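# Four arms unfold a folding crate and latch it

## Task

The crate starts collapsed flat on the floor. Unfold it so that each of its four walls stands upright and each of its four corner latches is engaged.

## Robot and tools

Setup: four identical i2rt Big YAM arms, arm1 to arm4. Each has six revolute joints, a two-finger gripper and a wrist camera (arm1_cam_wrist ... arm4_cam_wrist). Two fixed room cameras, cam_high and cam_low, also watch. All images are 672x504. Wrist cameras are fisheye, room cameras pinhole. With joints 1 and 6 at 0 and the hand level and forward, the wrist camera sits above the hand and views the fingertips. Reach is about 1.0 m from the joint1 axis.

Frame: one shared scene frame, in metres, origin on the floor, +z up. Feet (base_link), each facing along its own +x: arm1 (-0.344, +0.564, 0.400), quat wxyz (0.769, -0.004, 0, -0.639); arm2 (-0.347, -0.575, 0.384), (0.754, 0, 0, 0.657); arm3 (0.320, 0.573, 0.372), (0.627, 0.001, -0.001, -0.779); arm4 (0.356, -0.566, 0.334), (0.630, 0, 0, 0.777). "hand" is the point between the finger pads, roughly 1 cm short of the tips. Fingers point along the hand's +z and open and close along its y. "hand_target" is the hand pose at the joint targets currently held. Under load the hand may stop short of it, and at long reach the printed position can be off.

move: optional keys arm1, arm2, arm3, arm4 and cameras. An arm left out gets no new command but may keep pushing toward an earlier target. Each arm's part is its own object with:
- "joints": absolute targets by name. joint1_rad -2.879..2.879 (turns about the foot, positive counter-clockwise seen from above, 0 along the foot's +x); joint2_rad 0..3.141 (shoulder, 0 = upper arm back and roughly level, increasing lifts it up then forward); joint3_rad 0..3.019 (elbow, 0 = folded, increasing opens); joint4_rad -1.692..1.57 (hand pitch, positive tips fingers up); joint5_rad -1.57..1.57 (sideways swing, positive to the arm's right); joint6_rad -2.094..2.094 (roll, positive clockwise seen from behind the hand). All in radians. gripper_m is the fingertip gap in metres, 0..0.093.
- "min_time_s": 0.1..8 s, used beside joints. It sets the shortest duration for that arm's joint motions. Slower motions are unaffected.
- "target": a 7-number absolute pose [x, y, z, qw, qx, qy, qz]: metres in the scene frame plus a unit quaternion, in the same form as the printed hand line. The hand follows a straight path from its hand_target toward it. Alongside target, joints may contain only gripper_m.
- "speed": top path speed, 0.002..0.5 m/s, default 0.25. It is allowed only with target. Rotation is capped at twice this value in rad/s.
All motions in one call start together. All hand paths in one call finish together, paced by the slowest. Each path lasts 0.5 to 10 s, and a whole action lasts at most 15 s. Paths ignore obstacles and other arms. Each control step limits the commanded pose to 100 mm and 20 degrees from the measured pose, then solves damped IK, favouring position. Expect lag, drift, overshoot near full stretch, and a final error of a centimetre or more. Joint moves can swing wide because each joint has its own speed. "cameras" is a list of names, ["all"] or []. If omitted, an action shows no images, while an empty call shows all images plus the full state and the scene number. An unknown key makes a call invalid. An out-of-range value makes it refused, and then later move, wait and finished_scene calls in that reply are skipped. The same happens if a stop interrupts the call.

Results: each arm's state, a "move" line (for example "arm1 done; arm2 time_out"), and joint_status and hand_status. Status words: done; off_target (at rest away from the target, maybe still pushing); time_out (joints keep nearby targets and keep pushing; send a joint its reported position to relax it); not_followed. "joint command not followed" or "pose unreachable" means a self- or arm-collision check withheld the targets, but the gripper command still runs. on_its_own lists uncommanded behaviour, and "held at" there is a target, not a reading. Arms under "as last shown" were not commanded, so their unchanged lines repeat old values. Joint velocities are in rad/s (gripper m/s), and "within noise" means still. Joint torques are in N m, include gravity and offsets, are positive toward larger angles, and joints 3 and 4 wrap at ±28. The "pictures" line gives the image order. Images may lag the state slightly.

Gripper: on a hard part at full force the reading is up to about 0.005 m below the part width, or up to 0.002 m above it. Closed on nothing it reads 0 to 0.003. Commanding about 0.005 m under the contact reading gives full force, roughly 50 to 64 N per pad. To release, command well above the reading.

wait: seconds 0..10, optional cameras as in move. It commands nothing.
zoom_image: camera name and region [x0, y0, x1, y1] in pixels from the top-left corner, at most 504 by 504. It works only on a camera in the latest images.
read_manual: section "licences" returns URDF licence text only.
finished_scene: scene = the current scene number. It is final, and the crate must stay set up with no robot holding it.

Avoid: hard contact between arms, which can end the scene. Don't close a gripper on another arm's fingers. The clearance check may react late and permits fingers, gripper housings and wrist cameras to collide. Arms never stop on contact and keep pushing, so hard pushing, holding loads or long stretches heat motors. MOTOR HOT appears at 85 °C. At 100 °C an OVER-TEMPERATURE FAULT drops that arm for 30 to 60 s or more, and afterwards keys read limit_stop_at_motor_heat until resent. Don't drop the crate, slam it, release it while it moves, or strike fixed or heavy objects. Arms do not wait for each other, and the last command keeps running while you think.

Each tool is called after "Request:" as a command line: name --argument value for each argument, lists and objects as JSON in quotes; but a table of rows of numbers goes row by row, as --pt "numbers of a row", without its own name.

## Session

Request:
move

Scene clock: 0.00 s.
Joint torques (N m): no reading
Motor temperatures (°C): arm1=[27 28 28 26 23 23 25] | arm2=[23 24 24 24 27 26 24] | arm3=[26 24 27 23 26 23 27] | arm4=[24 26 26 29 26 25 26]
Heat: arm1: hottest joint2_rad 28 °C; arm2: hottest joint5_rad 27 °C; arm3: hottest joint3_rad 27 °C; arm4: hottest joint4_rad 29 °C.
Joint velocities: within noise
arm1.joint_positions: joint1_rad=+0.789 joint2_rad=+0.609 joint3_rad=+1.408 joint4_rad=-1.451 joint5_rad=+0.217 joint6_rad=-0.687 gripper_m=+0.09396
arm1.joint_status: not commanded
arm1.hand: x=-0.1883 y=+0.4177 z=+0.9285 quat_wxyz=(-0.292, -0.006, -0.892, +0.344) (m; scene frame)
arm1.hand_target: x=-0.1903 y=+0.4192 z=+0.9383 quat_wxyz=(-0.301, -0.007, -0.887, +0.350) (m; scene frame)
arm1.hand_status: not commanded
arm2.joint_positions: joint1_rad=-0.187 joint2_rad=+0.597 joint3_rad=+1.311 joint4_rad=-1.291 joint5_rad=+0.240 joint6_rad=-0.242 gripper_m=+0.09396
arm2.joint_status: not commanded
arm2.hand: x=-0.2313 y=-0.3616 z=+0.9012 quat_wxyz=(-0.466, +0.549, -0.680, -0.136) (m; scene frame)
arm2.hand_target: x=-0.2318 y=-0.3633 z=+0.9149 quat_wxyz=(-0.477, +0.543, -0.676, -0.143) (m; scene frame)
arm2.hand_status: not commanded
arm3.joint_positions: joint1_rad=+0.868 joint2_rad=+0.636 joint3_rad=+1.401 joint4_rad=-1.459 joint5_rad=+0.267 joint6_rad=-0.464 gripper_m=+0.09396
arm3.joint_status: not commanded
arm3.hand: x=+0.4150 y=+0.3713 z=+0.8920 quat_wxyz=(-0.249, -0.258, -0.861, +0.361) (m; scene frame)
arm3.hand_target: x=+0.4139 y=+0.3728 z=+0.9011 quat_wxyz=(-0.257, -0.258, -0.856, +0.367) (m; scene frame)
arm3.hand_status: not commanded
arm4.joint_positions: joint1_rad=-0.127 joint2_rad=+0.607 joint3_rad=+1.357 joint4_rad=-1.287 joint5_rad=+0.181 joint6_rad=-0.762 gripper_m=+0.09396
arm4.joint_status: not commanded
arm4.hand: x=+0.3685 y=-0.3250 z=+0.8718 quat_wxyz=(-0.478, +0.793, -0.350, -0.141) (m; scene frame)
arm4.hand_target: x=+0.3687 y=-0.3277 z=+0.8812 quat_wxyz=(-0.487, +0.788, -0.349, -0.145) (m; scene frame)
arm4.hand_status: not commanded
pictures: arm1_cam_wrist, arm2_cam_wrist, arm3_cam_wrist, arm4_cam_wrist, cam_high, cam_low

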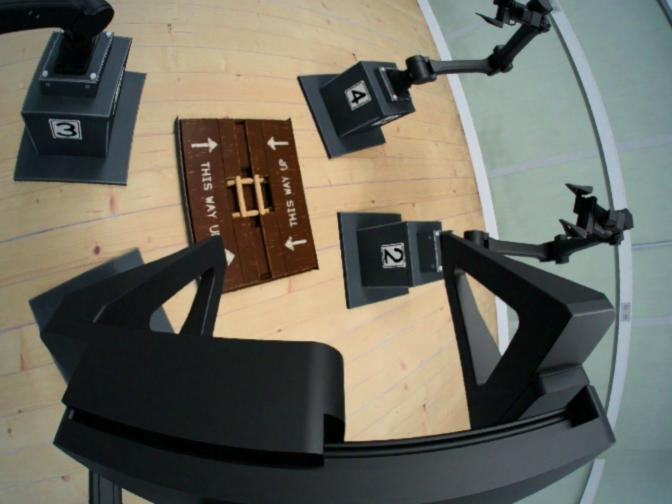

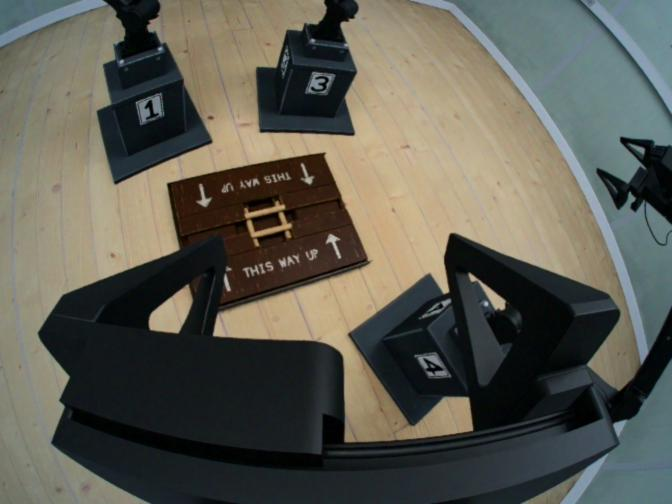

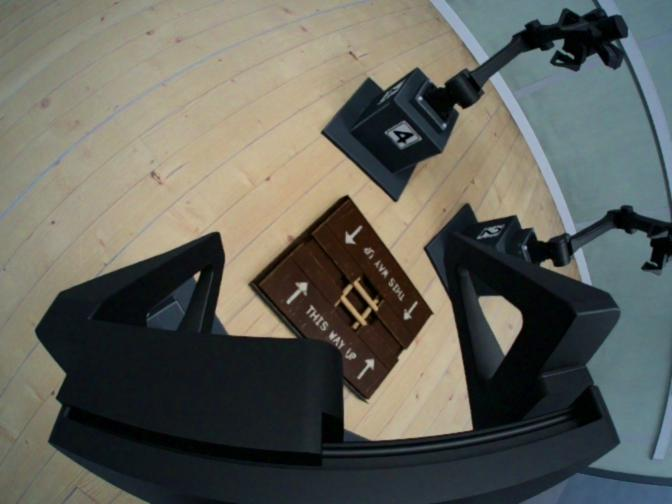

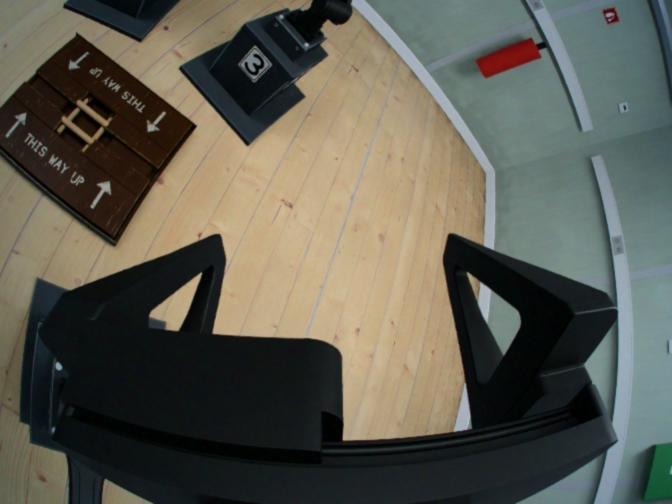

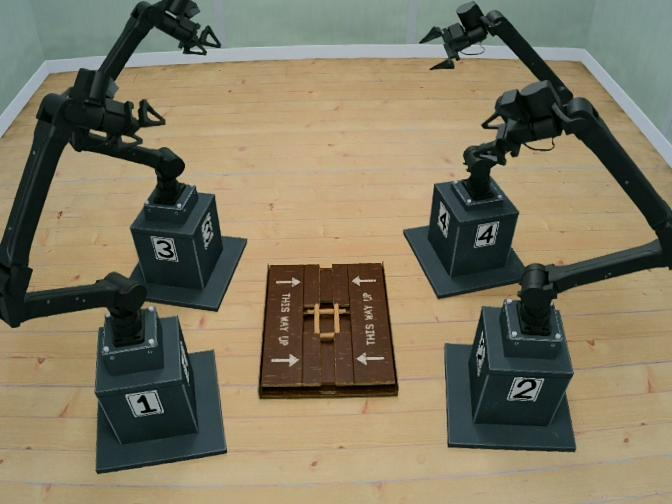

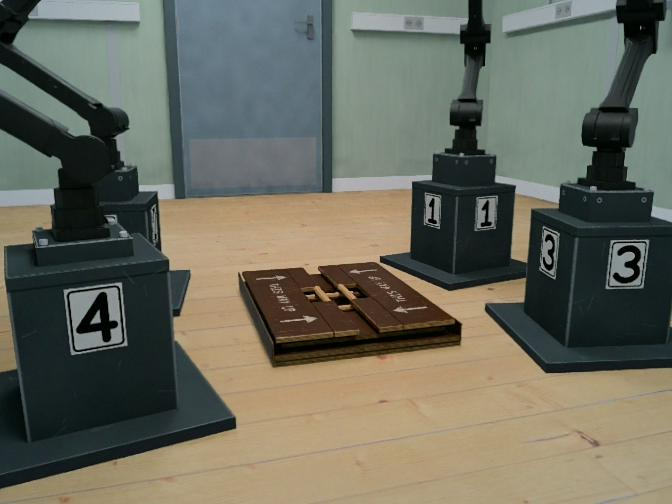

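Request:
move --arm1 '{"target": [-0.010, 0.030, 0.165, 0, 0, 1, 0], "speed": 0.45, "joints": {"gripper_m": 0.045}}' --arm4 '{"target": [0.09, -0.34, 0.40, 0, 1, 0, 0], "speed": 0.45, "joints": {"gripper_m": 0.045}}' --arm2 '{"target": [-0.25, -0.09, 0.43, 0, 0.7071, -0.7071, 0], "speed": 0.45, "joints": {"gripper_m": 0.047}}' --arm3 '{"target": [0.24, 0.10, 0.42, 0, 0.7071, 0.7071, 0], "speed": 0.45, "joints": {"gripper_m": 0.047}}' --cameras '["arm1_cam_wrist"]'

Scene clock: 13.87 s.
Joint torques (N m): arm1=[-1.14 -24 7.97 0.05 0.13 -0.01] | arm2=[0.73 -16.79 8.94 -0.1 -0.12 -0.12] | arm3=[-1.67 -11.05 9.46 0.01 0.24 0.14] | arm4=[2.32 -8.12 10.61 0.29 -0.21 -0.11]
Motor temperatures (°C): arm1=[27 29 28 26 23 23 25] | arm2=[23 24 25 24 27 26 24] | arm3=[26 24 28 23 26 23 27] | arm4=[24 26 27 29 26 25 26]
Heat: arm1: hottest joint2_rad 29 °C; arm2: hottest joint5_rad 27 °C; arm3: hottest joint3_rad 28 °C; arm4: hottest joint4_rad 29 °C.
move: arm1 off_target; arm2 off_target; arm3 off_target; arm4 off_target
Joint velocities: within noise
arm1.joint_positions: joint1_rad=+0.389 joint2_rad=+2.515 joint3_rad=+1.663 joint4_rad=-0.741 joint5_rad=-0.010 joint6_rad=-0.992 gripper_m=+0.04507
arm1.joint_status: all done
arm1.hand: x=-0.0111 y=+0.0475 z=+0.1634 quat_wxyz=(+0.005, -0.003, -1.000, -0.009) (m; scene frame)
arm1.hand_target: x=-0.0100 y=+0.0361 z=+0.1622 quat_wxyz=(+0.003, -0.001, -1.000, -0.005) (m; scene frame)
arm1.hand_status: off_target (0.018 m and 1.2 deg from the pose sent, 0.875 m and 53.7 deg at the start; pose on its path clipped on 32 of 98 steps)
arm2.joint_positions: joint1_rad=-0.063 joint2_rad=+1.777 joint3_rad=+1.200 joint4_rad=-1.033 joint5_rad=+0.005 joint6_rad=-0.182 gripper_m=+0.04713
arm2.joint_status: all done
arm2.hand: x=-0.2510 y=-0.1085 z=+0.4156 quat_wxyz=(+0.014, +0.701, -0.713, +0.013) (m; scene frame)
arm2.hand_target: x=-0.2526 y=-0.0918 z=+0.4286 quat_wxyz=(+0.002, +0.707, -0.707, +0.003) (m; scene frame)
arm2.hand_status: off_target (0.023 m and 2.4 deg from the pose sent, 0.544 m and 59.2 deg at the start)
arm3.joint_positions: joint1_rad=+0.052 joint2_rad=+1.717 joint3_rad=+1.154 joint4_rad=-1.032 joint5_rad=-0.001 joint6_rad=-0.171 gripper_m=+0.04713
arm3.joint_status: all done
arm3.hand: x=+0.2450 y=+0.1183 z=+0.4148 quat_wxyz=(+0.005, -0.704, -0.710, -0.011) (m; scene frame)
arm3.hand_target: x=+0.2378 y=+0.1027 z=+0.4181 quat_wxyz=(+0.003, -0.711, -0.704, -0.005) (m; scene frame)
arm3.hand_status: off_target (0.020 m and 1.5 deg from the pose sent, 0.572 m and 75.4 deg at the start)
arm4.joint_positions: joint1_rad=+0.649 joint2_rad=+1.387 joint3_rad=+0.810 joint4_rad=-1.034 joint5_rad=+0.011 joint6_rad=-0.676 gripper_m=+0.04507
arm4.joint_status: all done
arm4.hand: x=+0.1086 y=-0.3488 z=+0.3934 quat_wxyz=(+0.009, +1.000, -0.019, +0.019) (m; scene frame)
arm4.hand_target: x=+0.0955 y=-0.3414 z=+0.3992 quat_wxyz=(+0.000, +1.000, -0.007, +0.007) (m; scene frame)
arm4.hand_status: off_target (0.022 m and 3.3 deg from the pose sent, 0.548 m and 75.1 deg at the start)
pictures: arm1_cam_wrist

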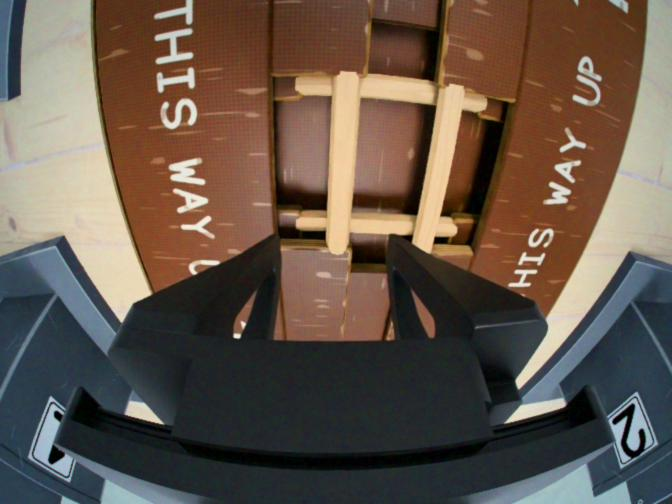

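Request:
move --arm1 '{"target": [-0.0185, 0.0245, 0.042, 0, 0.019, 1, 0], "speed": 0.2}'

Request:
move --arm1 '{"joints": {"gripper_m": 0.010}}'

Request:
move --arm1 '{"target": [-0.0175, 0.044, 0.127, 0, 0.019, 1, 0], "speed": 0.14}'

Request:
move --arm1 '{"target": [-0.0165, 0.063, 0.182, 0, 0.019, 1, 0], "speed": 0.14}'

Request:
move --arm1 '{"target": [-0.0155, 0.108, 0.220, 0, 0.019, 1, 0], "speed": 0.14}' --cameras '["arm1_cam_wrist", "cam_high"]'

Scene clock: 22.20 s.
Joint torques (N m): arm1=[-0.79 -25.76 7.1 0.61 0.14 0.14] | arm2=[0.67 -16.91 8.92 -0.1 -0.12 -0.12] | arm3=[-1.49 -11.46 9.52 -0.06 0.22 0.13] | arm4=[2.26 -8.12 10.61 0.31 -0.21 -0.1]
Motor temperatures (°C): arm1=[27 30 29 26 23 23 25] | arm2=[23 25 26 24 27 26 24] | arm3=[26 24 29 23 26 23 27] | arm4=[24 26 27 29 26 25 26]
Heat: arm1: hottest joint2_rad 30 °C; arm2: hottest joint5_rad 27 °C; arm3: hottest joint3_rad 29 °C; arm4: hottest joint4_rad 29 °C.
move: arm1 off_target
Joint velocities: within noise
arm1.joint_positions: joint1_rad=+0.369 joint2_rad=+2.783 joint3_rad=+1.830 joint4_rad=-0.644 joint5_rad=-0.010 joint6_rad=-0.992 gripper_m=+0.04507
arm1.joint_status: not commanded
arm1.hand: x=-0.0219 y=+0.0398 z=+0.0417 quat_wxyz=(+0.006, -0.013, -1.000, -0.011) (m; scene frame)
arm1.hand_target: x=-0.0195 y=+0.0259 z=+0.0421 quat_wxyz=(+0.000, -0.019, -1.000, +0.000) (m; scene frame)
arm1.hand_status: off_target (0.016 m and 1.6 deg from the pose sent, 0.124 m and 2.2 deg at the start)
arm2, arm3: as last shown
arm4.joint_positions: joint1_rad=+0.643 joint2_rad=+1.387 joint3_rad=+0.810 joint4_rad=-1.034 joint5_rad=+0.011 joint6_rad=-0.676 gripper_m=+0.04507
arm4.joint_status: not commanded
arm4.hand: x=+0.1099 y=-0.3473 z=+0.3934 quat_wxyz=(+0.009, +1.000, -0.022, +0.019) (m; scene frame)
arm4.hand_target: x=+0.0969 y=-0.3398 z=+0.3992 quat_wxyz=(+0.000, +1.000, -0.010, +0.007) (m; scene frame)
arm4.hand_status: not commanded
pictures: none

Scene clock: 22.87 s.
Joint torques (N m): arm1=[-1.2 -25.7 7.09 0.87 0.23 0.01] | arm2=[0.67 -16.97 8.92 -0.1 -0.12 -0.13] | arm3=[-1.73 -11.16 9.47 0.06 0.24 0.16] | arm4=[2.32 -8.12 10.61 0.31 -0.21 -0.1]
Motor temperatures (°C): arm1=[27 30 29 26 23 23 25] | arm2=[23 25 26 24 27 26 24] | arm3=[26 24 30 23 26 23 27] | arm4=[24 26 27 29 26 25 26]
Heat: arm1: hottest joint2_rad 30 °C; arm2: hottest joint5_rad 27 °C; arm3: hottest joint3_rad 30 °C; arm4: hottest joint4_rad 29 °C.
move: arm1 off_target
Joint velocities: within noise
arm1.joint_positions: joint1_rad=+0.369 joint2_rad=+2.783 joint3_rad=+1.830 joint4_rad=-0.650 joint5_rad=-0.019 joint6_rad=-0.978 gripper_m=+0.01764
arm1.joint_status: gripper_m off_target (ended at +0.01767, target +0.01000)
arm1.hand: x=-0.0213 y=+0.0420 z=+0.0417 quat_wxyz=(+0.003, -0.020, -1.000, -0.016) (m; scene frame)
arm1.hand_target: x=-0.0184 y=+0.0267 z=+0.0422 quat_wxyz=(-0.003, -0.020, -1.000, -0.003) (m; scene frame)
arm1.hand_status: not commanded
arm2, arm3, arm4: as last shown
pictures: none

Scene clock: 24.13 s.
Joint torques (N m): arm1=[-0.44 -30.56 4.26 -0.81 0.21 0.01] | arm2=[0.73 -16.85 8.91 -0.1 -0.12 -0.13] | arm3=[-1.44 -11.99 9.42 -0.05 0.22 0.15] | arm4=[2.32 -8.12 10.61 0.31 -0.21 -0.1]
Motor temperatures (°C): arm1=[27 30 29 26 23 23 25] | arm2=[23 25 26 24 27 26 24] | arm3=[26 24 30 23 26 23 27] | arm4=[24 26 27 29 26 25 26]
Heat: arm1: hottest joint2_rad 30 °C; arm2: hottest joint5_rad 27 °C; arm3: hottest joint3_rad 30 °C; arm4: hottest joint4_rad 29 °C.
move: arm1 off_target
Joint velocities: within noise
arm1.joint_positions: joint1_rad=+0.378 joint2_rad=+2.633 joint3_rad=+1.687 joint4_rad=-0.627 joint5_rad=-0.003 joint6_rad=-0.966 gripper_m=+0.01722
arm1.joint_status: not commanded
arm1.hand: x=-0.0212 y=+0.0477 z=+0.0991 quat_wxyz=(+0.002, -0.021, -1.000, +0.001) (m; scene frame)
arm1.hand_target: x=-0.0168 y=+0.0409 z=+0.1258 quat_wxyz=(+0.001, -0.019, -1.000, +0.006) (m; scene frame)
arm1.hand_status: off_target (0.028 m and 0.4 deg from the pose sent, 0.085 m and 1.9 deg at the start)
arm2, arm3, arm4: as last shown
pictures: none

Scene clock: 25.20 s.
Joint torques (N m): arm1=[-0.85 -31.09 4.33 -1.54 -0.12 0.03] | arm2=[0.67 -16.85 8.91 -0.12 -0.12 -0.12] | arm3=[-1.85 -11.69 9.28 -0.18 0.24 0.15] | arm4=[2.32 -8.12 10.61 0.29 -0.22 -0.1]
Motor temperatures (°C): arm1=[27 30 29 26 23 23 25] | arm2=[23 25 26 24 27 26 24] | arm3=[26 24 30 23 26 23 27] | arm4=[24 26 27 29 26 25 26]
Heat: arm1: hottest joint2_rad 30 °C; arm2: hottest joint5_rad 27 °C; arm3: hottest joint3_rad 30 °C; arm4: hottest joint4_rad 29 °C.
move: arm1 off_target
Joint velocities: within noise
arm1.joint_positions: joint1_rad=+0.395 joint2_rad=+2.507 joint3_rad=+1.575 joint4_rad=-0.646 joint5_rad=-0.004 joint6_rad=-0.951 gripper_m=+0.01698
arm1.joint_status: not commanded
arm1.hand: x=-0.0205 y=+0.0666 z=+0.1468 quat_wxyz=(+0.003, -0.020, -1.000, -0.001) (m; scene frame)
arm1.hand_target: x=-0.0162 y=+0.0625 z=+0.1801 quat_wxyz=(+0.000, -0.019, -1.000, +0.000) (m; scene frame)
arm1.hand_status: off_target (0.036 m and 0.4 deg from the pose sent, 0.084 m and 0.4 deg at the start)
arm2, arm3, arm4: as last shown
pictures: none

Scene clock: 26.27 s.
Joint torques (N m): arm1=[0.56 -28.63 4 -0.79 -0.14 0.11] | arm2=[0.67 -16.91 8.92 -0.1 -0.12 -0.13] | arm3=[-1.26 -11.46 9.47 -0.01 0.22 0.15] | arm4=[2.32 -8.12 10.61 0.29 -0.21 -0.1]
Motor temperatures (°C): arm1=[27 30 29 26 23 23 25] | arm2=[23 25 26 24 27 26 24] | arm3=[26 24 30 23 26 23 27] | arm4=[24 27 27 29 26 25 26]
Heat: arm1: hottest joint2_rad 30 °C; arm2: hottest joint5_rad 27 °C; arm3: hottest joint3_rad 30 °C; arm4: hottest joint4_rad 29 °C.
move: arm1 off_target
Joint velocities: within noise
arm1.joint_positions: joint1_rad=+0.435 joint2_rad=+2.353 joint3_rad=+1.416 joint4_rad=-0.640 joint5_rad=-0.003 joint6_rad=-0.913 gripper_m=+0.01712
arm1.joint_status: not commanded
arm1.hand: x=-0.0194 y=+0.1060 z=+0.1959 quat_wxyz=(+0.004, -0.019, -1.000, +0.000) (m; scene frame)
arm1.hand_target: x=-0.0155 y=+0.1076 z=+0.2189 quat_wxyz=(+0.000, -0.019, -1.000, +0.000) (m; scene frame)
arm1.hand_status: off_target (0.024 m and 0.4 deg from the pose sent, 0.084 m and 0.4 deg at the start)
arm2, arm3, arm4: as last shown
pictures: arm1_cam_wrist, cam_high

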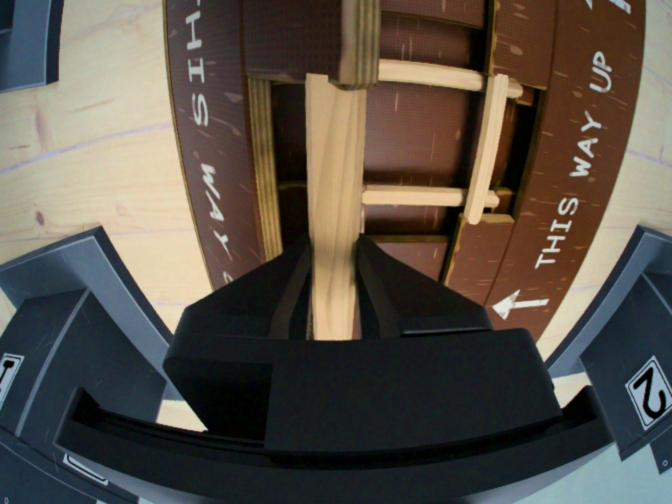

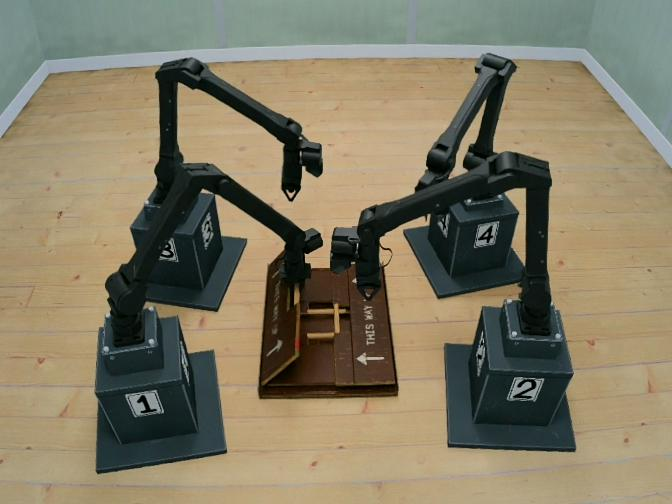

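Request:
move --arm1 '{"target": [-0.0125, 0.173, 0.258, 0, 0.019, 1, 0], "speed": 0.14}' --arm4 '{"target": [-0.026, -0.034, 0.130, 0, 1, -0.019, 0], "speed": 0.35}'

Request:
move --arm1 '{"target": [-0.0105, 0.240, 0.264, 0, 0.019, 1, 0], "speed": 0.1}' --cameras '["arm4_cam_wrist", "arm1_cam_wrist"]'

Scene clock: 30.30 s.
Joint torques (N m): arm1=[0.73 -26.46 3.56 -0.83 -0.23 0.16] | arm2=[0.73 -16.91 8.92 -0.13 -0.11 -0.13] | arm3=[-1.14 -11.81 9.51 -0.06 0.21 0.15] | arm4=[1.73 -21.25 10.29 -0.53 -0.24 -0.09]
Motor temperatures (°C): arm1=[27 30 29 26 23 23 25] | arm2=[23 25 27 24 27 26 24] | arm3=[26 24 30 23 26 23 27] | arm4=[24 27 28 29 26 25 26]
Heat: arm1: hottest joint2_rad 30 °C; arm2: hottest joint3_rad 27 °C; arm3: hottest joint3_rad 30 °C; arm4: hottest joint4_rad 29 °C.
move: arm1 off_target; arm4 off_target
Joint velocities: within noise
arm1.joint_positions: joint1_rad=+0.507 joint2_rad=+2.199 joint3_rad=+1.232 joint4_rad=-0.612 joint5_rad=+0.000 joint6_rad=-0.837 gripper_m=+0.01671
arm1.joint_status: not commanded
arm1.hand: x=-0.0177 y=+0.1670 z=+0.2351 quat_wxyz=(+0.006, -0.021, -1.000, +0.000) (m; scene frame)
arm1.hand_target: x=-0.0128 y=+0.1717 z=+0.2577 quat_wxyz=(+0.000, -0.019, -1.000, +0.001) (m; scene frame)
arm1.hand_status: off_target (0.024 m and 0.7 deg from the pose sent, 0.092 m and 0.4 deg at the start)
arm2, arm3: as last shown
arm4.joint_positions: joint1_rad=+0.419 joint2_rad=+2.487 joint3_rad=+1.745 joint4_rad=-0.828 joint5_rad=-0.003 joint6_rad=-0.894 gripper_m=+0.04507
arm4.joint_status: not commanded
arm4.hand: x=-0.0227 y=-0.0437 z=+0.1355 quat_wxyz=(+0.001, +1.000, -0.025, -0.001) (m; scene frame)
arm4.hand_target: x=-0.0252 y=-0.0372 z=+0.1280 quat_wxyz=(+0.002, +1.000, -0.018, -0.002) (m; scene frame)
arm4.hand_status: off_target (0.012 m and 0.7 deg from the pose sent, 0.431 m and 2.4 deg at the start)
pictures: none

Scene clock: 31.73 s.
Joint torques (N m): arm1=[1.49 -24.35 2.63 -1.06 -0.65 0.18] | arm2=[0.73 -16.91 8.91 -0.12 -0.11 -0.13] | arm3=[-1.26 -12.04 9.44 -0.06 0.21 0.15] | arm4=[1.49 -21.13 10.37 -0.53 -0.24 -0.1]
Motor temperatures (°C): arm1=[27 30 29 26 23 23 25] | arm2=[23 25 27 24 27 26 24] | arm3=[26 24 31 23 26 23 27] | arm4=[24 27 28 29 26 25 26]
Heat: arm1: hottest joint2_rad 30 °C; arm2: hottest joint3_rad 27 °C; arm3: hottest joint3_rad 31 °C; arm4: hottest joint4_rad 29 °C.
move: arm1 off_target
Joint velocities: within noise
arm1.joint_positions: joint1_rad=+0.586 joint2_rad=+2.106 joint3_rad=+1.080 joint4_rad=-0.535 joint5_rad=+0.011 joint6_rad=-0.756 gripper_m=+0.01673
arm1.joint_status: not commanded
arm1.hand: x=-0.0167 y=+0.2223 z=+0.2468 quat_wxyz=(+0.004, -0.022, -1.000, +0.010) (m; scene frame)
arm1.hand_target: x=-0.0145 y=+0.2360 z=+0.2629 quat_wxyz=(+0.000, -0.020, -1.000, +0.001) (m; scene frame)
arm1.hand_status: off_target (0.025 m and 1.3 deg from the pose sent, 0.079 m and 0.7 deg at the start)
arm2, arm3: as last shown
arm4.joint_positions: joint1_rad=+0.416 joint2_rad=+2.487 joint3_rad=+1.745 joint4_rad=-0.828 joint5_rad=-0.003 joint6_rad=-0.894 gripper_m=+0.04507
arm4.joint_status: not commanded
arm4.hand: x=-0.0211 y=-0.0425 z=+0.1355 quat_wxyz=(+0.001, +1.000, -0.027, -0.001) (m; scene frame)
arm4.hand_target: x=-0.0236 y=-0.0361 z=+0.1280 quat_wxyz=(+0.002, +1.000, -0.020, -0.002) (m; scene frame)
arm4.hand_status: not commanded
pictures: arm1_cam_wrist, arm4_cam_wrist

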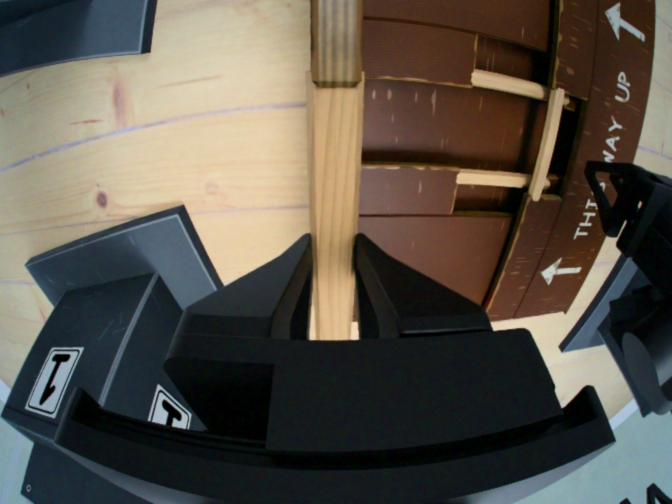

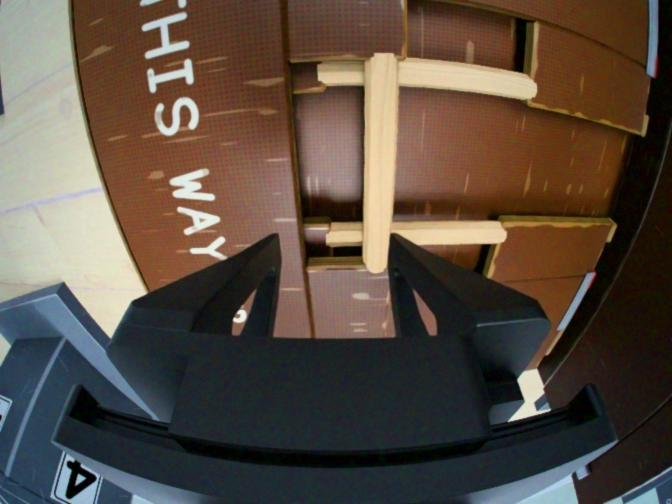

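Request:
move --arm1 '{"target": [-0.0105, 0.250, 0.264, 0, 0.019, 1, 0], "speed": 0.1}' --arm4 '{"target": [-0.0225, -0.0065, 0.036, 0, 1, -0.019, 0], "speed": 0.2}'

Request:
move --arm4 '{"joints": {"gripper_m": 0.010}}'

Request:
move --arm4 '{"target": [-0.0225, -0.0155, 0.125, 0, 1, -0.019, 0], "speed": 0.14}'

Request:
move --arm4 '{"target": [-0.0235, -0.0385, 0.182, 0, 1, -0.019, 0], "speed": 0.14}'

Request:
move --arm4 '{"target": [-0.025, -0.0855, 0.233, 0, 1, -0.019, 0], "speed": 0.14}' --cameras '["arm4_cam_wrist"]'

Scene clock: 39.77 s.
Joint torques (N m): arm1=[2.67 -24.76 1.95 -1.06 -0.84 0.31] | arm2=[0.73 -16.85 8.92 -0.1 -0.12 -0.13] | arm3=[-1.08 -11.63 9.55 -0.08 0.2 0.13] | arm4=[1.44 -22.77 10.21 -0.53 -0.19 -0.1]
Motor temperatures (°C): arm1=[27 31 29 26 23 23 26] | arm2=[23 26 27 24 27 26 24] | arm3=[26 25 31 23 26 23 27] | arm4=[24 28 28 29 26 25 26]
Heat: arm1: hottest joint2_rad 31 °C; arm2: hottest joint3_rad 27 °C; arm3: hottest joint3_rad 31 °C; arm4: hottest joint4_rad 29 °C.
move: arm1 off_target; arm4 done
Joint velocities: within noise
arm1.joint_positions: joint1_rad=+0.588 joint2_rad=+2.102 joint3_rad=+1.069 joint4_rad=-0.517 joint5_rad=+0.016 joint6_rad=-0.745 gripper_m=+0.01673
arm1.joint_status: not commanded
arm1.hand: x=-0.0170 y=+0.2224 z=+0.2468 quat_wxyz=(+0.001, -0.026, -1.000, +0.016) (m; scene frame)
arm1.hand_target: x=-0.0114 y=+0.2479 z=+0.2623 quat_wxyz=(+0.000, -0.020, -1.000, +0.000) (m; scene frame)
arm1.hand_status: off_target (0.033 m and 2.0 deg from the pose sent, 0.033 m and 1.3 deg at the start)
arm2.joint_positions: joint1_rad=-0.063 joint2_rad=+1.777 joint3_rad=+1.200 joint4_rad=-1.033 joint5_rad=+0.005 joint6_rad=-0.182 gripper_m=+0.04713
arm2.joint_status: not commanded
arm2.hand: x=-0.2510 y=-0.1085 z=+0.4156 quat_wxyz=(+0.014, +0.701, -0.713, +0.013) (m; scene frame)
arm2.hand_target: x=-0.2526 y=-0.0918 z=+0.4286 quat_wxyz=(+0.002, +0.707, -0.707, +0.003) (m; scene frame)
arm2.hand_status: not commanded
arm3.joint_positions: joint1_rad=+0.052 joint2_rad=+1.717 joint3_rad=+1.154 joint4_rad=-1.032 joint5_rad=-0.001 joint6_rad=-0.171 gripper_m=+0.04713
arm3.joint_status: not commanded
arm3.hand: x=+0.2450 y=+0.1183 z=+0.4148 quat_wxyz=(+0.005, -0.704, -0.710, -0.011) (m; scene frame)
arm3.hand_target: x=+0.2378 y=+0.1027 z=+0.4181 quat_wxyz=(+0.003, -0.711, -0.704, -0.005) (m; scene frame)
arm3.hand_status: not commanded
arm4.joint_positions: joint1_rad=+0.393 joint2_rad=+2.725 joint3_rad=+1.952 joint4_rad=-0.801 joint5_rad=+0.000 joint6_rad=-0.921 gripper_m=+0.04507
arm4.joint_status: not commanded
arm4.hand: x=-0.0216 y=-0.0146 z=+0.0415 quat_wxyz=(+0.001, +1.000, -0.024, +0.001) (m; scene frame)
arm4.hand_target: x=-0.0224 y=-0.0081 z=+0.0360 quat_wxyz=(+0.000, +1.000, -0.018, +0.000) (m; scene frame)
arm4.hand_status: done (0.010 m and 0.6 deg from the pose sent, 0.106 m and 0.9 deg at the start)
pictures: none

Scene clock: 40.53 s.
Joint torques (N m): arm1=[2.96 -24.41 1.91 -1.22 -0.82 0.31] | arm2=[0.73 -16.85 8.92 -0.13 -0.12 -0.13] | arm3=[-1.03 -11.58 9.54 -0.18 0.19 0.14] | arm4=[1.44 -22.83 10.03 -0.35 -0.16 0.06]
Motor temperatures (°C): arm1=[27 31 29 26 23 23 26] | arm2=[23 26 27 24 27 26 24] | arm3=[26 25 31 23 26 23 27] | arm4=[24 28 28 29 26 25 26]
Heat: arm1: hottest joint2_rad 31 °C; arm2: hottest joint3_rad 27 °C; arm3: hottest joint3_rad 31 °C; arm4: hottest joint4_rad 29 °C.
move: arm4 off_target
Joint velocities: within noise
arm1, arm2, arm3: as last shown
arm4.joint_positions: joint1_rad=+0.393 joint2_rad=+2.725 joint3_rad=+1.952 joint4_rad=-0.805 joint5_rad=-0.006 joint6_rad=-0.944 gripper_m=+0.01618
arm4.joint_status: gripper_m off_target (ended at +0.01621, target +0.01000)
arm4.hand: x=-0.0218 y=-0.0161 z=+0.0415 quat_wxyz=(+0.005, +1.000, -0.013, +0.000) (m; scene frame)
arm4.hand_target: x=-0.0231 y=-0.0086 z=+0.0360 quat_wxyz=(+0.002, +1.000, -0.014, -0.002) (m; scene frame)
arm4.hand_status: not commanded
pictures: none

Scene clock: 41.83 s.
Joint torques (N m): arm1=[2.96 -24.18 2.02 -1.22 -0.88 0.31] | arm2=[0.67 -16.85 8.92 -0.1 -0.12 -0.13] | arm3=[-1.2 -11.99 9.47 -0.01 0.21 0.15] | arm4=[1.9 -28.75 6.72 -1.7 -0.4 0.24]
Motor temperatures (°C): arm1=[27 32 29 26 23 23 26] | arm2=[23 26 27 24 27 26 24] | arm3=[26 25 32 23 26 23 27] | arm4=[24 28 28 29 26 25 26]
Heat: arm1: hottest joint2_rad 32 °C; arm2: hottest joint3_rad 27 °C; arm3: hottest joint3_rad 32 °C; arm4: hottest joint4_rad 29 °C.
move: arm4 off_target
Joint velocities: within noise
arm1, arm2, arm3: as last shown
arm4.joint_positions: joint1_rad=+0.401 joint2_rad=+2.615 joint3_rad=+1.873 joint4_rad=-0.831 joint5_rad=+0.013 joint6_rad=-0.941 gripper_m=+0.01585
arm4.joint_status: not commanded
arm4.hand: x=-0.0216 y=-0.0198 z=+0.0907 quat_wxyz=(-0.003, +1.000, -0.011, +0.006) (m; scene frame)
arm4.hand_target: x=-0.0275 y=-0.0155 z=+0.1228 quat_wxyz=(-0.005, +1.000, -0.017, +0.000) (m; scene frame)
arm4.hand_status: off_target (0.035 m and 1.2 deg from the pose sent, 0.083 m and 0.9 deg at the start)
pictures: none

Scene clock: 42.93 s.
Joint torques (N m): arm1=[2.84 -24.29 2.04 -1.21 -0.89 0.31] | arm2=[0.79 -16.85 8.91 -0.1 -0.12 -0.13] | arm3=[-1.67 -11.69 9.62 -0.03 0.21 0.16] | arm4=[1.73 -28.98 6.71 -2.45 -0.53 0.28]
Motor temperatures (°C): arm1=[27 32 29 26 23 23 26] | arm2=[23 26 27 24 27 26 24] | arm3=[26 25 32 23 26 23 27] | arm4=[24 28 28 29 26 25 26]
Heat: arm1: hottest joint2_rad 32 °C; arm2: hottest joint3_rad 27 °C; arm3: hottest joint3_rad 32 °C; arm4: hottest joint4_rad 29 °C.
move: arm4 off_target
Joint velocities: within noise
arm1, arm2, arm3: as last shown
arm4.joint_positions: joint1_rad=+0.418 joint2_rad=+2.486 joint3_rad=+1.761 joint4_rad=-0.851 joint5_rad=+0.011 joint6_rad=-0.924 gripper_m=+0.01571
arm4.joint_status: not commanded
arm4.hand: x=-0.0214 y=-0.0396 z=+0.1408 quat_wxyz=(-0.001, +1.000, -0.011, +0.006) (m; scene frame)
arm4.hand_target: x=-0.0245 y=-0.0383 z=+0.1794 quat_wxyz=(+0.000, +1.000, -0.019, +0.000) (m; scene frame)
arm4.hand_status: off_target (0.041 m and 1.2 deg from the pose sent, 0.093 m and 1.2 deg at the start)
pictures: none

Scene clock: 44.10 s.
Joint torques (N m): arm1=[2.9 -23.88 2 -1.29 -0.86 0.32] | arm2=[0.79 -16.85 8.91 -0.12 -0.12 -0.13] | arm3=[-1.08 -11.4 9.57 0.01 0.21 0.12] | arm4=[1.9 -27.28 6.89 -2.19 -0.52 0.28]
Motor temperatures (°C): arm1=[27 32 29 26 23 23 26] | arm2=[23 26 27 24 27 26 24] | arm3=[26 25 32 23 26 23 27] | arm4=[24 28 28 29 26 25 26]
Heat: arm1: hottest joint2_rad 32 °C; arm2: hottest joint3_rad 27 °C; arm3: hottest joint3_rad 32 °C; arm4: hottest joint4_rad 29 °C.
move: arm4 off_target
Joint velocities: within noise
arm1, arm2, arm3: as last shown
arm4.joint_positions: joint1_rad=+0.461 joint2_rad=+2.318 joint3_rad=+1.596 joint4_rad=-0.858 joint5_rad=+0.011 joint6_rad=-0.881 gripper_m=+0.01614
arm4.joint_status: not commanded
arm4.hand: x=-0.0224 y=-0.0832 z=+0.1961 quat_wxyz=(+0.000, +1.000, -0.011, +0.007) (m; scene frame)
arm4.hand_target: x=-0.0256 y=-0.0838 z=+0.2320 quat_wxyz=(-0.001, +1.000, -0.019, -0.001) (m; scene frame)
arm4.hand_status: off_target (0.037 m and 1.2 deg from the pose sent, 0.103 m and 1.2 deg at the start)
pictures: arm4_cam_wrist

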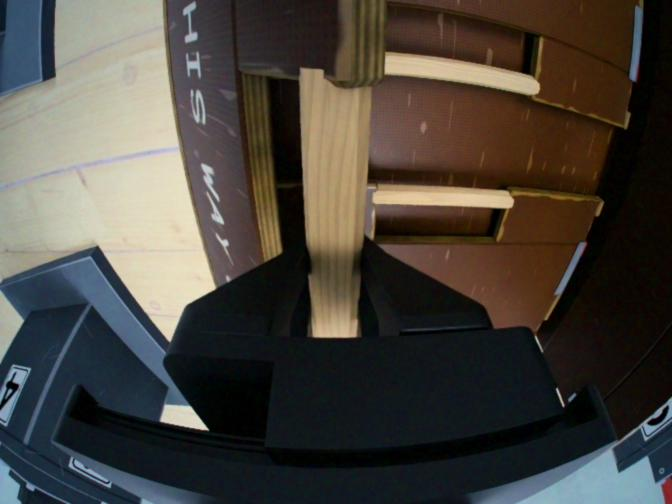

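Request:
move --arm4 '{"target": [-0.0275, -0.1485, 0.268, 0, 1, -0.019, 0], "speed": 0.14}' --arm2 '{"target": [-0.19, -0.01, 0.34, 0, 0.6934, -0.7206, 0], "speed": 0.3}'

Request:
move --arm4 '{"target": [-0.0295, -0.1985, 0.272, 0, 1, -0.019, 0], "speed": 0.12}' --arm2 '{"target": [-0.074, 0.016, 0.130, 0, 0.6934, -0.7206, 0], "speed": 0.3}'

Request:
move --arm4 '{"target": [-0.0305, -0.226, 0.272, 0, 1, -0.019, 0], "speed": 0.1}' --cameras '["arm2_cam_wrist", "cam_low"]'

Scene clock: 48.90 s.
Joint torques (N m): arm1=[2.9 -24.59 2.09 -1.2 -0.91 0.32] | arm2=[-0.56 -21.3 8.53 0.32 -0.13 -0.13] | arm3=[-1.44 -11.87 9.46 0.08 0.17 0.17] | arm4=[2.2 -26.05 6.38 -1.92 -0.5 0.28]
Motor temperatures (°C): arm1=[27 32 29 26 24 23 26] | arm2=[23 26 28 24 27 26 24] | arm3=[26 25 32 23 26 23 27] | arm4=[24 29 28 29 26 25 27]
Heat: arm1: hottest joint2_rad 32 °C; arm2: hottest joint3_rad 28 °C; arm3: hottest joint3_rad 32 °C; arm4: hottest joint2_rad 29 °C.
move: arm2 off_target; arm4 off_target
Joint velocities: within noise
arm1, arm3: as last shown
arm2.joint_positions: joint1_rad=-0.137 joint2_rad=+2.102 joint3_rad=+1.453 joint4_rad=-0.964 joint5_rad=+0.002 joint6_rad=-0.222 gripper_m=+0.04713
arm2.joint_status: not commanded
arm2.hand: x=-0.1931 y=-0.0301 z=+0.3285 quat_wxyz=(+0.017, +0.689, -0.725, +0.012) (m; scene frame)
arm2.hand_target: x=-0.1887 y=-0.0117 z=+0.3394 quat_wxyz=(+0.001, +0.692, -0.722, +0.000) (m; scene frame)
arm2.hand_status: off_target (0.023 m and 2.5 deg from the pose sent, 0.138 m and 2.5 deg at the start)
arm4.joint_positions: joint1_rad=+0.530 joint2_rad=+2.176 joint3_rad=+1.423 joint4_rad=-0.842 joint5_rad=+0.011 joint6_rad=-0.812 gripper_m=+0.01605
arm4.joint_status: not commanded
arm4.hand: x=-0.0228 y=-0.1457 z=+0.2288 quat_wxyz=(+0.005, +1.000, -0.011, +0.012) (m; scene frame)
arm4.hand_target: x=-0.0271 y=-0.1482 z=+0.2655 quat_wxyz=(+0.000, +1.000, -0.017, +0.001) (m; scene frame)
arm4.hand_status: off_target (0.040 m and 1.8 deg from the pose sent, 0.097 m and 1.2 deg at the start)
pictures: none

Scene clock: 50.70 s.
Joint torques (N m): arm1=[2.61 -24.47 1.94 -1.21 -0.87 0.3] | arm2=[-0.26 -24.59 7.43 0.03 -0.15 -0.09] | arm3=[-1.03 -11.63 9.39 -0.03 0.23 0.12] | arm4=[2.43 -24.64 5.81 -1.96 -0.76 0.42]
Motor temperatures (°C): arm1=[27 32 29 26 24 23 26] | arm2=[23 26 28 24 27 26 24] | arm3=[26 25 32 23 26 23 27] | arm4=[24 29 28 29 26 25 27]
Heat: arm1: hottest joint2_rad 32 °C; arm2: hottest joint3_rad 28 °C; arm3: hottest joint3_rad 32 °C; arm4: hottest joint2_rad 29 °C.
move: arm2 off_target; arm4 off_target
Joint velocities: within noise
arm1, arm3: as last shown
arm2.joint_positions: joint1_rad=-0.293 joint2_rad=+2.599 joint3_rad=+1.772 joint4_rad=-0.769 joint5_rad=-0.001 joint6_rad=-0.383 gripper_m=+0.04713
arm2.joint_status: not commanded
arm2.hand: x=-0.0823 y=+0.0010 z=+0.1234 quat_wxyz=(+0.011, +0.690, -0.723, +0.004) (m; scene frame)
arm2.hand_target: x=-0.0769 y=+0.0147 z=+0.1297 quat_wxyz=(+0.001, +0.694, -0.720, -0.001) (m; scene frame)
arm2.hand_status: off_target (0.018 m and 1.5 deg from the pose sent, 0.236 m and 2.5 deg at the start)
arm4.joint_positions: joint1_rad=+0.586 joint2_rad=+2.098 joint3_rad=+1.307 joint4_rad=-0.793 joint5_rad=+0.019 joint6_rad=-0.754 gripper_m=+0.01639
arm4.joint_status: not commanded
arm4.hand: x=-0.0239 y=-0.1878 z=+0.2387 quat_wxyz=(-0.002, +1.000, -0.011, +0.011) (m; scene frame)
arm4.hand_target: x=-0.0275 y=-0.1951 z=+0.2709 quat_wxyz=(-0.001, +1.000, -0.022, +0.000) (m; scene frame)
arm4.hand_status: off_target (0.035 m and 1.6 deg from the pose sent, 0.069 m and 1.8 deg at the start)
pictures: none

Scene clock: 51.70 s.
Joint torques (N m): arm1=[2.73 -24.53 1.77 -1.1 -0.87 0.3] | arm2=[-0.21 -24.59 7.41 0.03 -0.13 -0.13] | arm3=[-1.32 -11.22 9.47 -0.13 0.2 0.18] | arm4=[4.25 -24.64 4.37 -2.51 -0.99 0.63]
Motor temperatures (°C): arm1=[27 33 29 26 24 23 26] | arm2=[23 26 28 24 27 26 24] | arm3=[26 25 32 23 26 23 27] | arm4=[24 29 28 29 26 25 27]
Heat: arm1: hottest joint2_rad 33 °C; arm2: hottest joint3_rad 28 °C; arm3: hottest joint3_rad 32 °C; arm4: hottest joint2_rad 29 °C.
move: arm4 off_target
Joint velocities: within noise
arm1, arm3: as last shown
arm2.joint_positions: joint1_rad=-0.296 joint2_rad=+2.599 joint3_rad=+1.772 joint4_rad=-0.769 joint5_rad=-0.001 joint6_rad=-0.383 gripper_m=+0.04713
arm2.joint_status: not commanded
arm2.hand: x=-0.0805 y=+0.0002 z=+0.1234 quat_wxyz=(+0.011, +0.689, -0.724, +0.004) (m; scene frame)
arm2.hand_target: x=-0.0751 y=+0.0138 z=+0.1297 quat_wxyz=(+0.001, +0.692, -0.721, -0.001) (m; scene frame)
arm2.hand_status: not commanded
arm4.joint_positions: joint1_rad=+0.602 joint2_rad=+2.075 joint3_rad=+1.262 joint4_rad=-0.749 joint5_rad=+0.027 joint6_rad=-0.737 gripper_m=+0.01644
arm4.joint_status: not commanded
arm4.hand: x=-0.0237 y=-0.1975 z=+0.2386 quat_wxyz=(-0.013, +1.000, -0.012, +0.005) (m; scene frame)
arm4.hand_target: x=-0.0286 y=-0.2220 z=+0.2684 quat_wxyz=(-0.001, +1.000, -0.020, +0.001) (m; scene frame)
arm4.hand_status: off_target (0.044 m and 1.8 deg from the pose sent, 0.051 m and 1.6 deg at the start)
pictures: arm2_cam_wrist, cam_low

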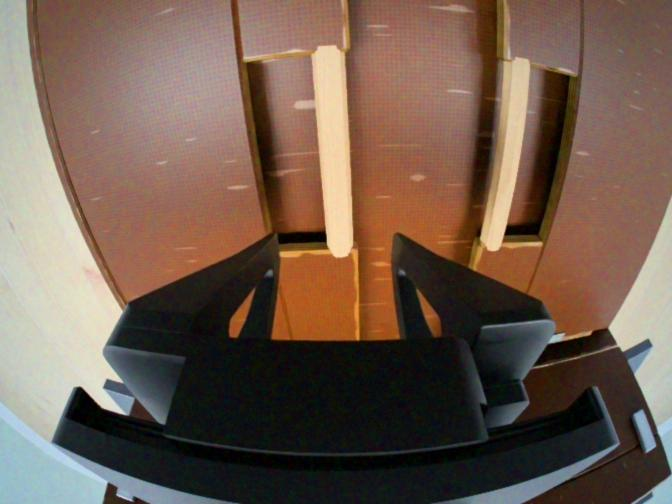

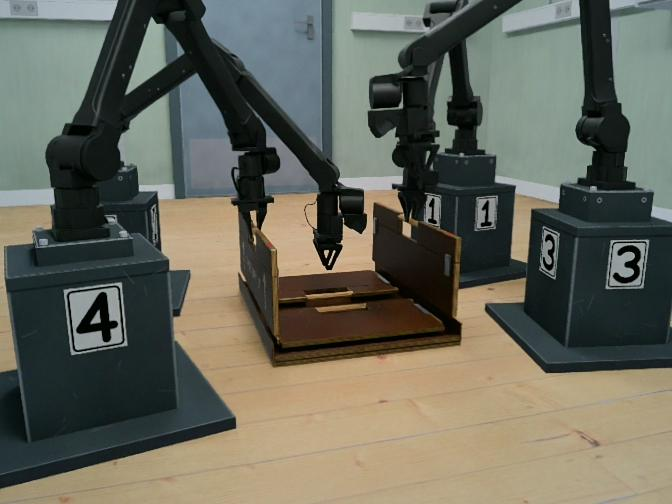

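Request:
move --arm2 '{"target": [-0.070, 0.015, 0.034, 0, 0.6934, -0.7206, 0], "speed": 0.18}'

Request:
move --arm2 '{"joints": {"gripper_m": 0.008}}'

Request:
move --arm2 '{"target": [-0.086, 0.018, 0.146, 0, 0.6934, -0.7206, 0], "speed": 0.13}'

Request:
move --arm2 '{"target": [-0.121, 0.019, 0.198, 0, 0.6934, -0.7206, 0], "speed": 0.13}' --cameras '["arm2_cam_wrist"]'

Scene clock: 58.93 s.
Joint torques (N m): arm1=[3.31 -24.18 2.02 -1.11 -0.87 0.32] | arm2=[-0.15 -25.82 7.02 0.44 -0.03 -0.12] | arm3=[-1.32 -11.69 9.4 -0.1 0.18 0.14] | arm4=[4.31 -24.64 4.41 -2.56 -0.99 0.63]
Motor temperatures (°C): arm1=[27 33 29 26 24 23 26] | arm2=[23 28 28 24 27 26 24] | arm3=[26 25 33 23 26 23 27] | arm4=[24 29 28 29 27 25 27]
Heat: arm1: hottest joint2_rad 33 °C; arm2: hottest joint2_rad 28 °C; arm3: hottest joint3_rad 33 °C; arm4: hottest joint2_rad 29 °C.
move: arm2 off_target
Joint velocities: within noise
arm1.joint_positions: joint1_rad=+0.588 joint2_rad=+2.102 joint3_rad=+1.069 joint4_rad=-0.517 joint5_rad=+0.016 joint6_rad=-0.745 gripper_m=+0.01673
arm1.joint_status: not commanded
arm1.hand: x=-0.0170 y=+0.2224 z=+0.2468 quat_wxyz=(+0.001, -0.026, -1.000, +0.016) (m; scene frame)
arm1.hand_target: x=-0.0114 y=+0.2479 z=+0.2623 quat_wxyz=(+0.000, -0.020, -1.000, +0.000) (m; scene frame)
arm1.hand_status: not commanded
arm2.joint_positions: joint1_rad=-0.293 joint2_rad=+2.817 joint3_rad=+1.918 joint4_rad=-0.714 joint5_rad=-0.001 joint6_rad=-0.397 gripper_m=+0.04713
arm2.joint_status: not commanded
arm2.hand: x=-0.0839 y=-0.0025 z=+0.0247 quat_wxyz=(+0.019, +0.695, -0.718, +0.007) (m; scene frame)
arm2.hand_target: x=-0.0724 y=+0.0147 z=+0.0344 quat_wxyz=(+0.000, +0.696, -0.718, +0.000) (m; scene frame)
arm2.hand_status: off_target (0.024 m and 2.4 deg from the pose sent, 0.091 m and 1.5 deg at the start)
arm3.joint_positions: joint1_rad=+0.052 joint2_rad=+1.717 joint3_rad=+1.154 joint4_rad=-1.032 joint5_rad=-0.001 joint6_rad=-0.171 gripper_m=+0.04713
arm3.joint_status: not commanded
arm3.hand: x=+0.2450 y=+0.1183 z=+0.4148 quat_wxyz=(+0.005, -0.704, -0.710, -0.011) (m; scene frame)
arm3.hand_target: x=+0.2378 y=+0.1027 z=+0.4181 quat_wxyz=(+0.003, -0.711, -0.704, -0.005) (m; scene frame)
arm3.hand_status: not commanded
arm4: as last shown
pictures: none

Scene clock: 59.70 s.
Joint torques (N m): arm1=[3.08 -24.23 1.89 -1.29 -0.9 0.28] | arm2=[-0.5 -25.76 6.82 0.4 -0.2 0.11] | arm3=[-1.55 -11.87 9.59 -0.12 0.2 0.12] | arm4=[4.25 -24.64 4.41 -2.56 -0.99 0.63]
Motor temperatures (°C): arm1=[27 33 29 26 24 23 26] | arm2=[23 28 28 24 27 26 24] | arm3=[26 25 33 23 26 23 27] | arm4=[24 29 28 29 27 25 27]
Heat: arm1: hottest joint2_rad 33 °C; arm2: hottest joint2_rad 28 °C; arm3: hottest joint3_rad 33 °C; arm4: hottest joint2_rad 29 °C.
move: arm2 off_target
Joint velocities: within noise
arm1, arm3, arm4: as last shown
arm2.joint_positions: joint1_rad=-0.293 joint2_rad=+2.817 joint3_rad=+1.920 joint4_rad=-0.712 joint5_rad=+0.004 joint6_rad=-0.421 gripper_m=+0.01744
arm2.joint_status: gripper_m off_target (ended at +0.01748, target +0.00800)
arm2.hand: x=-0.0826 y=-0.0017 z=+0.0251 quat_wxyz=(+0.017, +0.704, -0.710, +0.009) (m; scene frame)
arm2.hand_target: x=-0.0721 y=+0.0150 z=+0.0346 quat_wxyz=(+0.000, +0.698, -0.716, +0.000) (m; scene frame)
arm2.hand_status: not commanded
pictures: none

Scene clock: 61.20 s.
Joint torques (N m): arm1=[3.02 -24.35 1.92 -1.17 -0.84 0.28] | arm2=[0.15 -31.62 4.7 -0.79 -0.54 0.41] | arm3=[-1.14 -11.16 9.5 0.01 0.19 0.13] | arm4=[4.31 -24.64 4.41 -2.55 -1 0.63]
Motor temperatures (°C): arm1=[27 33 29 26 24 23 26] | arm2=[23 28 27 24 27 26 24] | arm3=[26 25 33 23 26 23 27] | arm4=[24 29 28 29 27 25 27]
Heat: arm1: hottest joint2_rad 33 °C; arm2: hottest joint2_rad 28 °C; arm3: hottest joint3_rad 33 °C; arm4: hottest joint2_rad 29 °C.
move: arm2 off_target
Joint velocities: within noise
arm1, arm3, arm4: as last shown
arm2.joint_positions: joint1_rad=-0.278 joint2_rad=+2.654 joint3_rad=+1.792 joint4_rad=-0.751 joint5_rad=+0.011 joint6_rad=-0.413 gripper_m=+0.01708
arm2.joint_status: not commanded
arm2.hand: x=-0.0921 y=-0.0025 z=+0.0946 quat_wxyz=(+0.017, +0.707, -0.707, +0.013) (m; scene frame)
arm2.hand_target: x=-0.0857 y=+0.0204 z=+0.1434 quat_wxyz=(-0.004, +0.694, -0.720, -0.002) (m; scene frame)
arm2.hand_status: off_target (0.056 m and 3.3 deg from the pose sent, 0.123 m and 2.8 deg at the start)
pictures: none

Scene clock: 62.37 s.
Joint torques (N m): arm1=[3.08 -24.76 2.04 -1.14 -0.9 0.32] | arm2=[0.85 -31.62 4.68 -1.25 -0.76 0.53] | arm3=[-1.08 -11.46 9.54 0.05 0.22 0.15] | arm4=[4.25 -24.64 4.4 -2.55 -0.99 0.63]
Motor temperatures (°C): arm1=[27 33 29 26 24 23 26] | arm2=[23 28 27 24 27 26 25] | arm3=[26 25 33 23 26 23 27] | arm4=[24 29 28 29 27 25 27]
Heat: arm1: hottest joint2_rad 33 °C; arm2: hottest joint2_rad 28 °C; arm3: hottest joint3_rad 33 °C; arm4: hottest joint2_rad 29 °C.
move: arm2 off_target
Joint velocities: within noise
arm1, arm3, arm4: as last shown
arm2.joint_positions: joint1_rad=-0.244 joint2_rad=+2.538 joint3_rad=+1.702 joint4_rad=-0.777 joint5_rad=+0.016 joint6_rad=-0.375 gripper_m=+0.01696
arm2.joint_status: not commanded
arm2.hand: x=-0.1141 y=-0.0026 z=+0.1430 quat_wxyz=(+0.016, +0.705, -0.709, +0.016) (m; scene frame)
arm2.hand_target: x=-0.1162 y=+0.0173 z=+0.1942 quat_wxyz=(+0.000, +0.691, -0.722, +0.000) (m; scene frame)
arm2.hand_status: off_target (0.060 m and 3.2 deg from the pose sent, 0.110 m and 3.3 deg at the start)
pictures: arm2_cam_wrist

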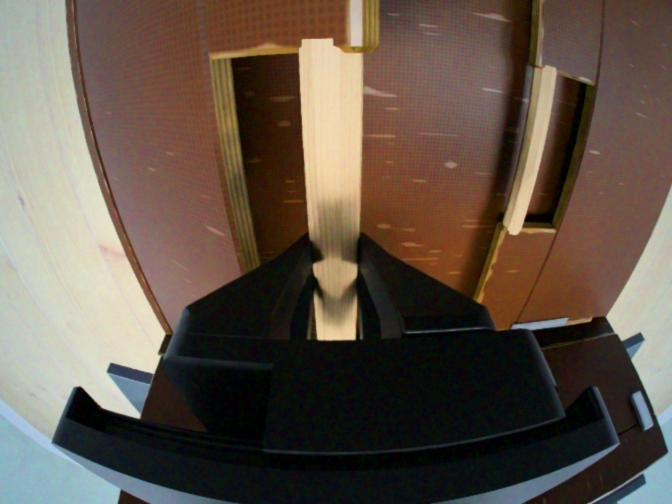

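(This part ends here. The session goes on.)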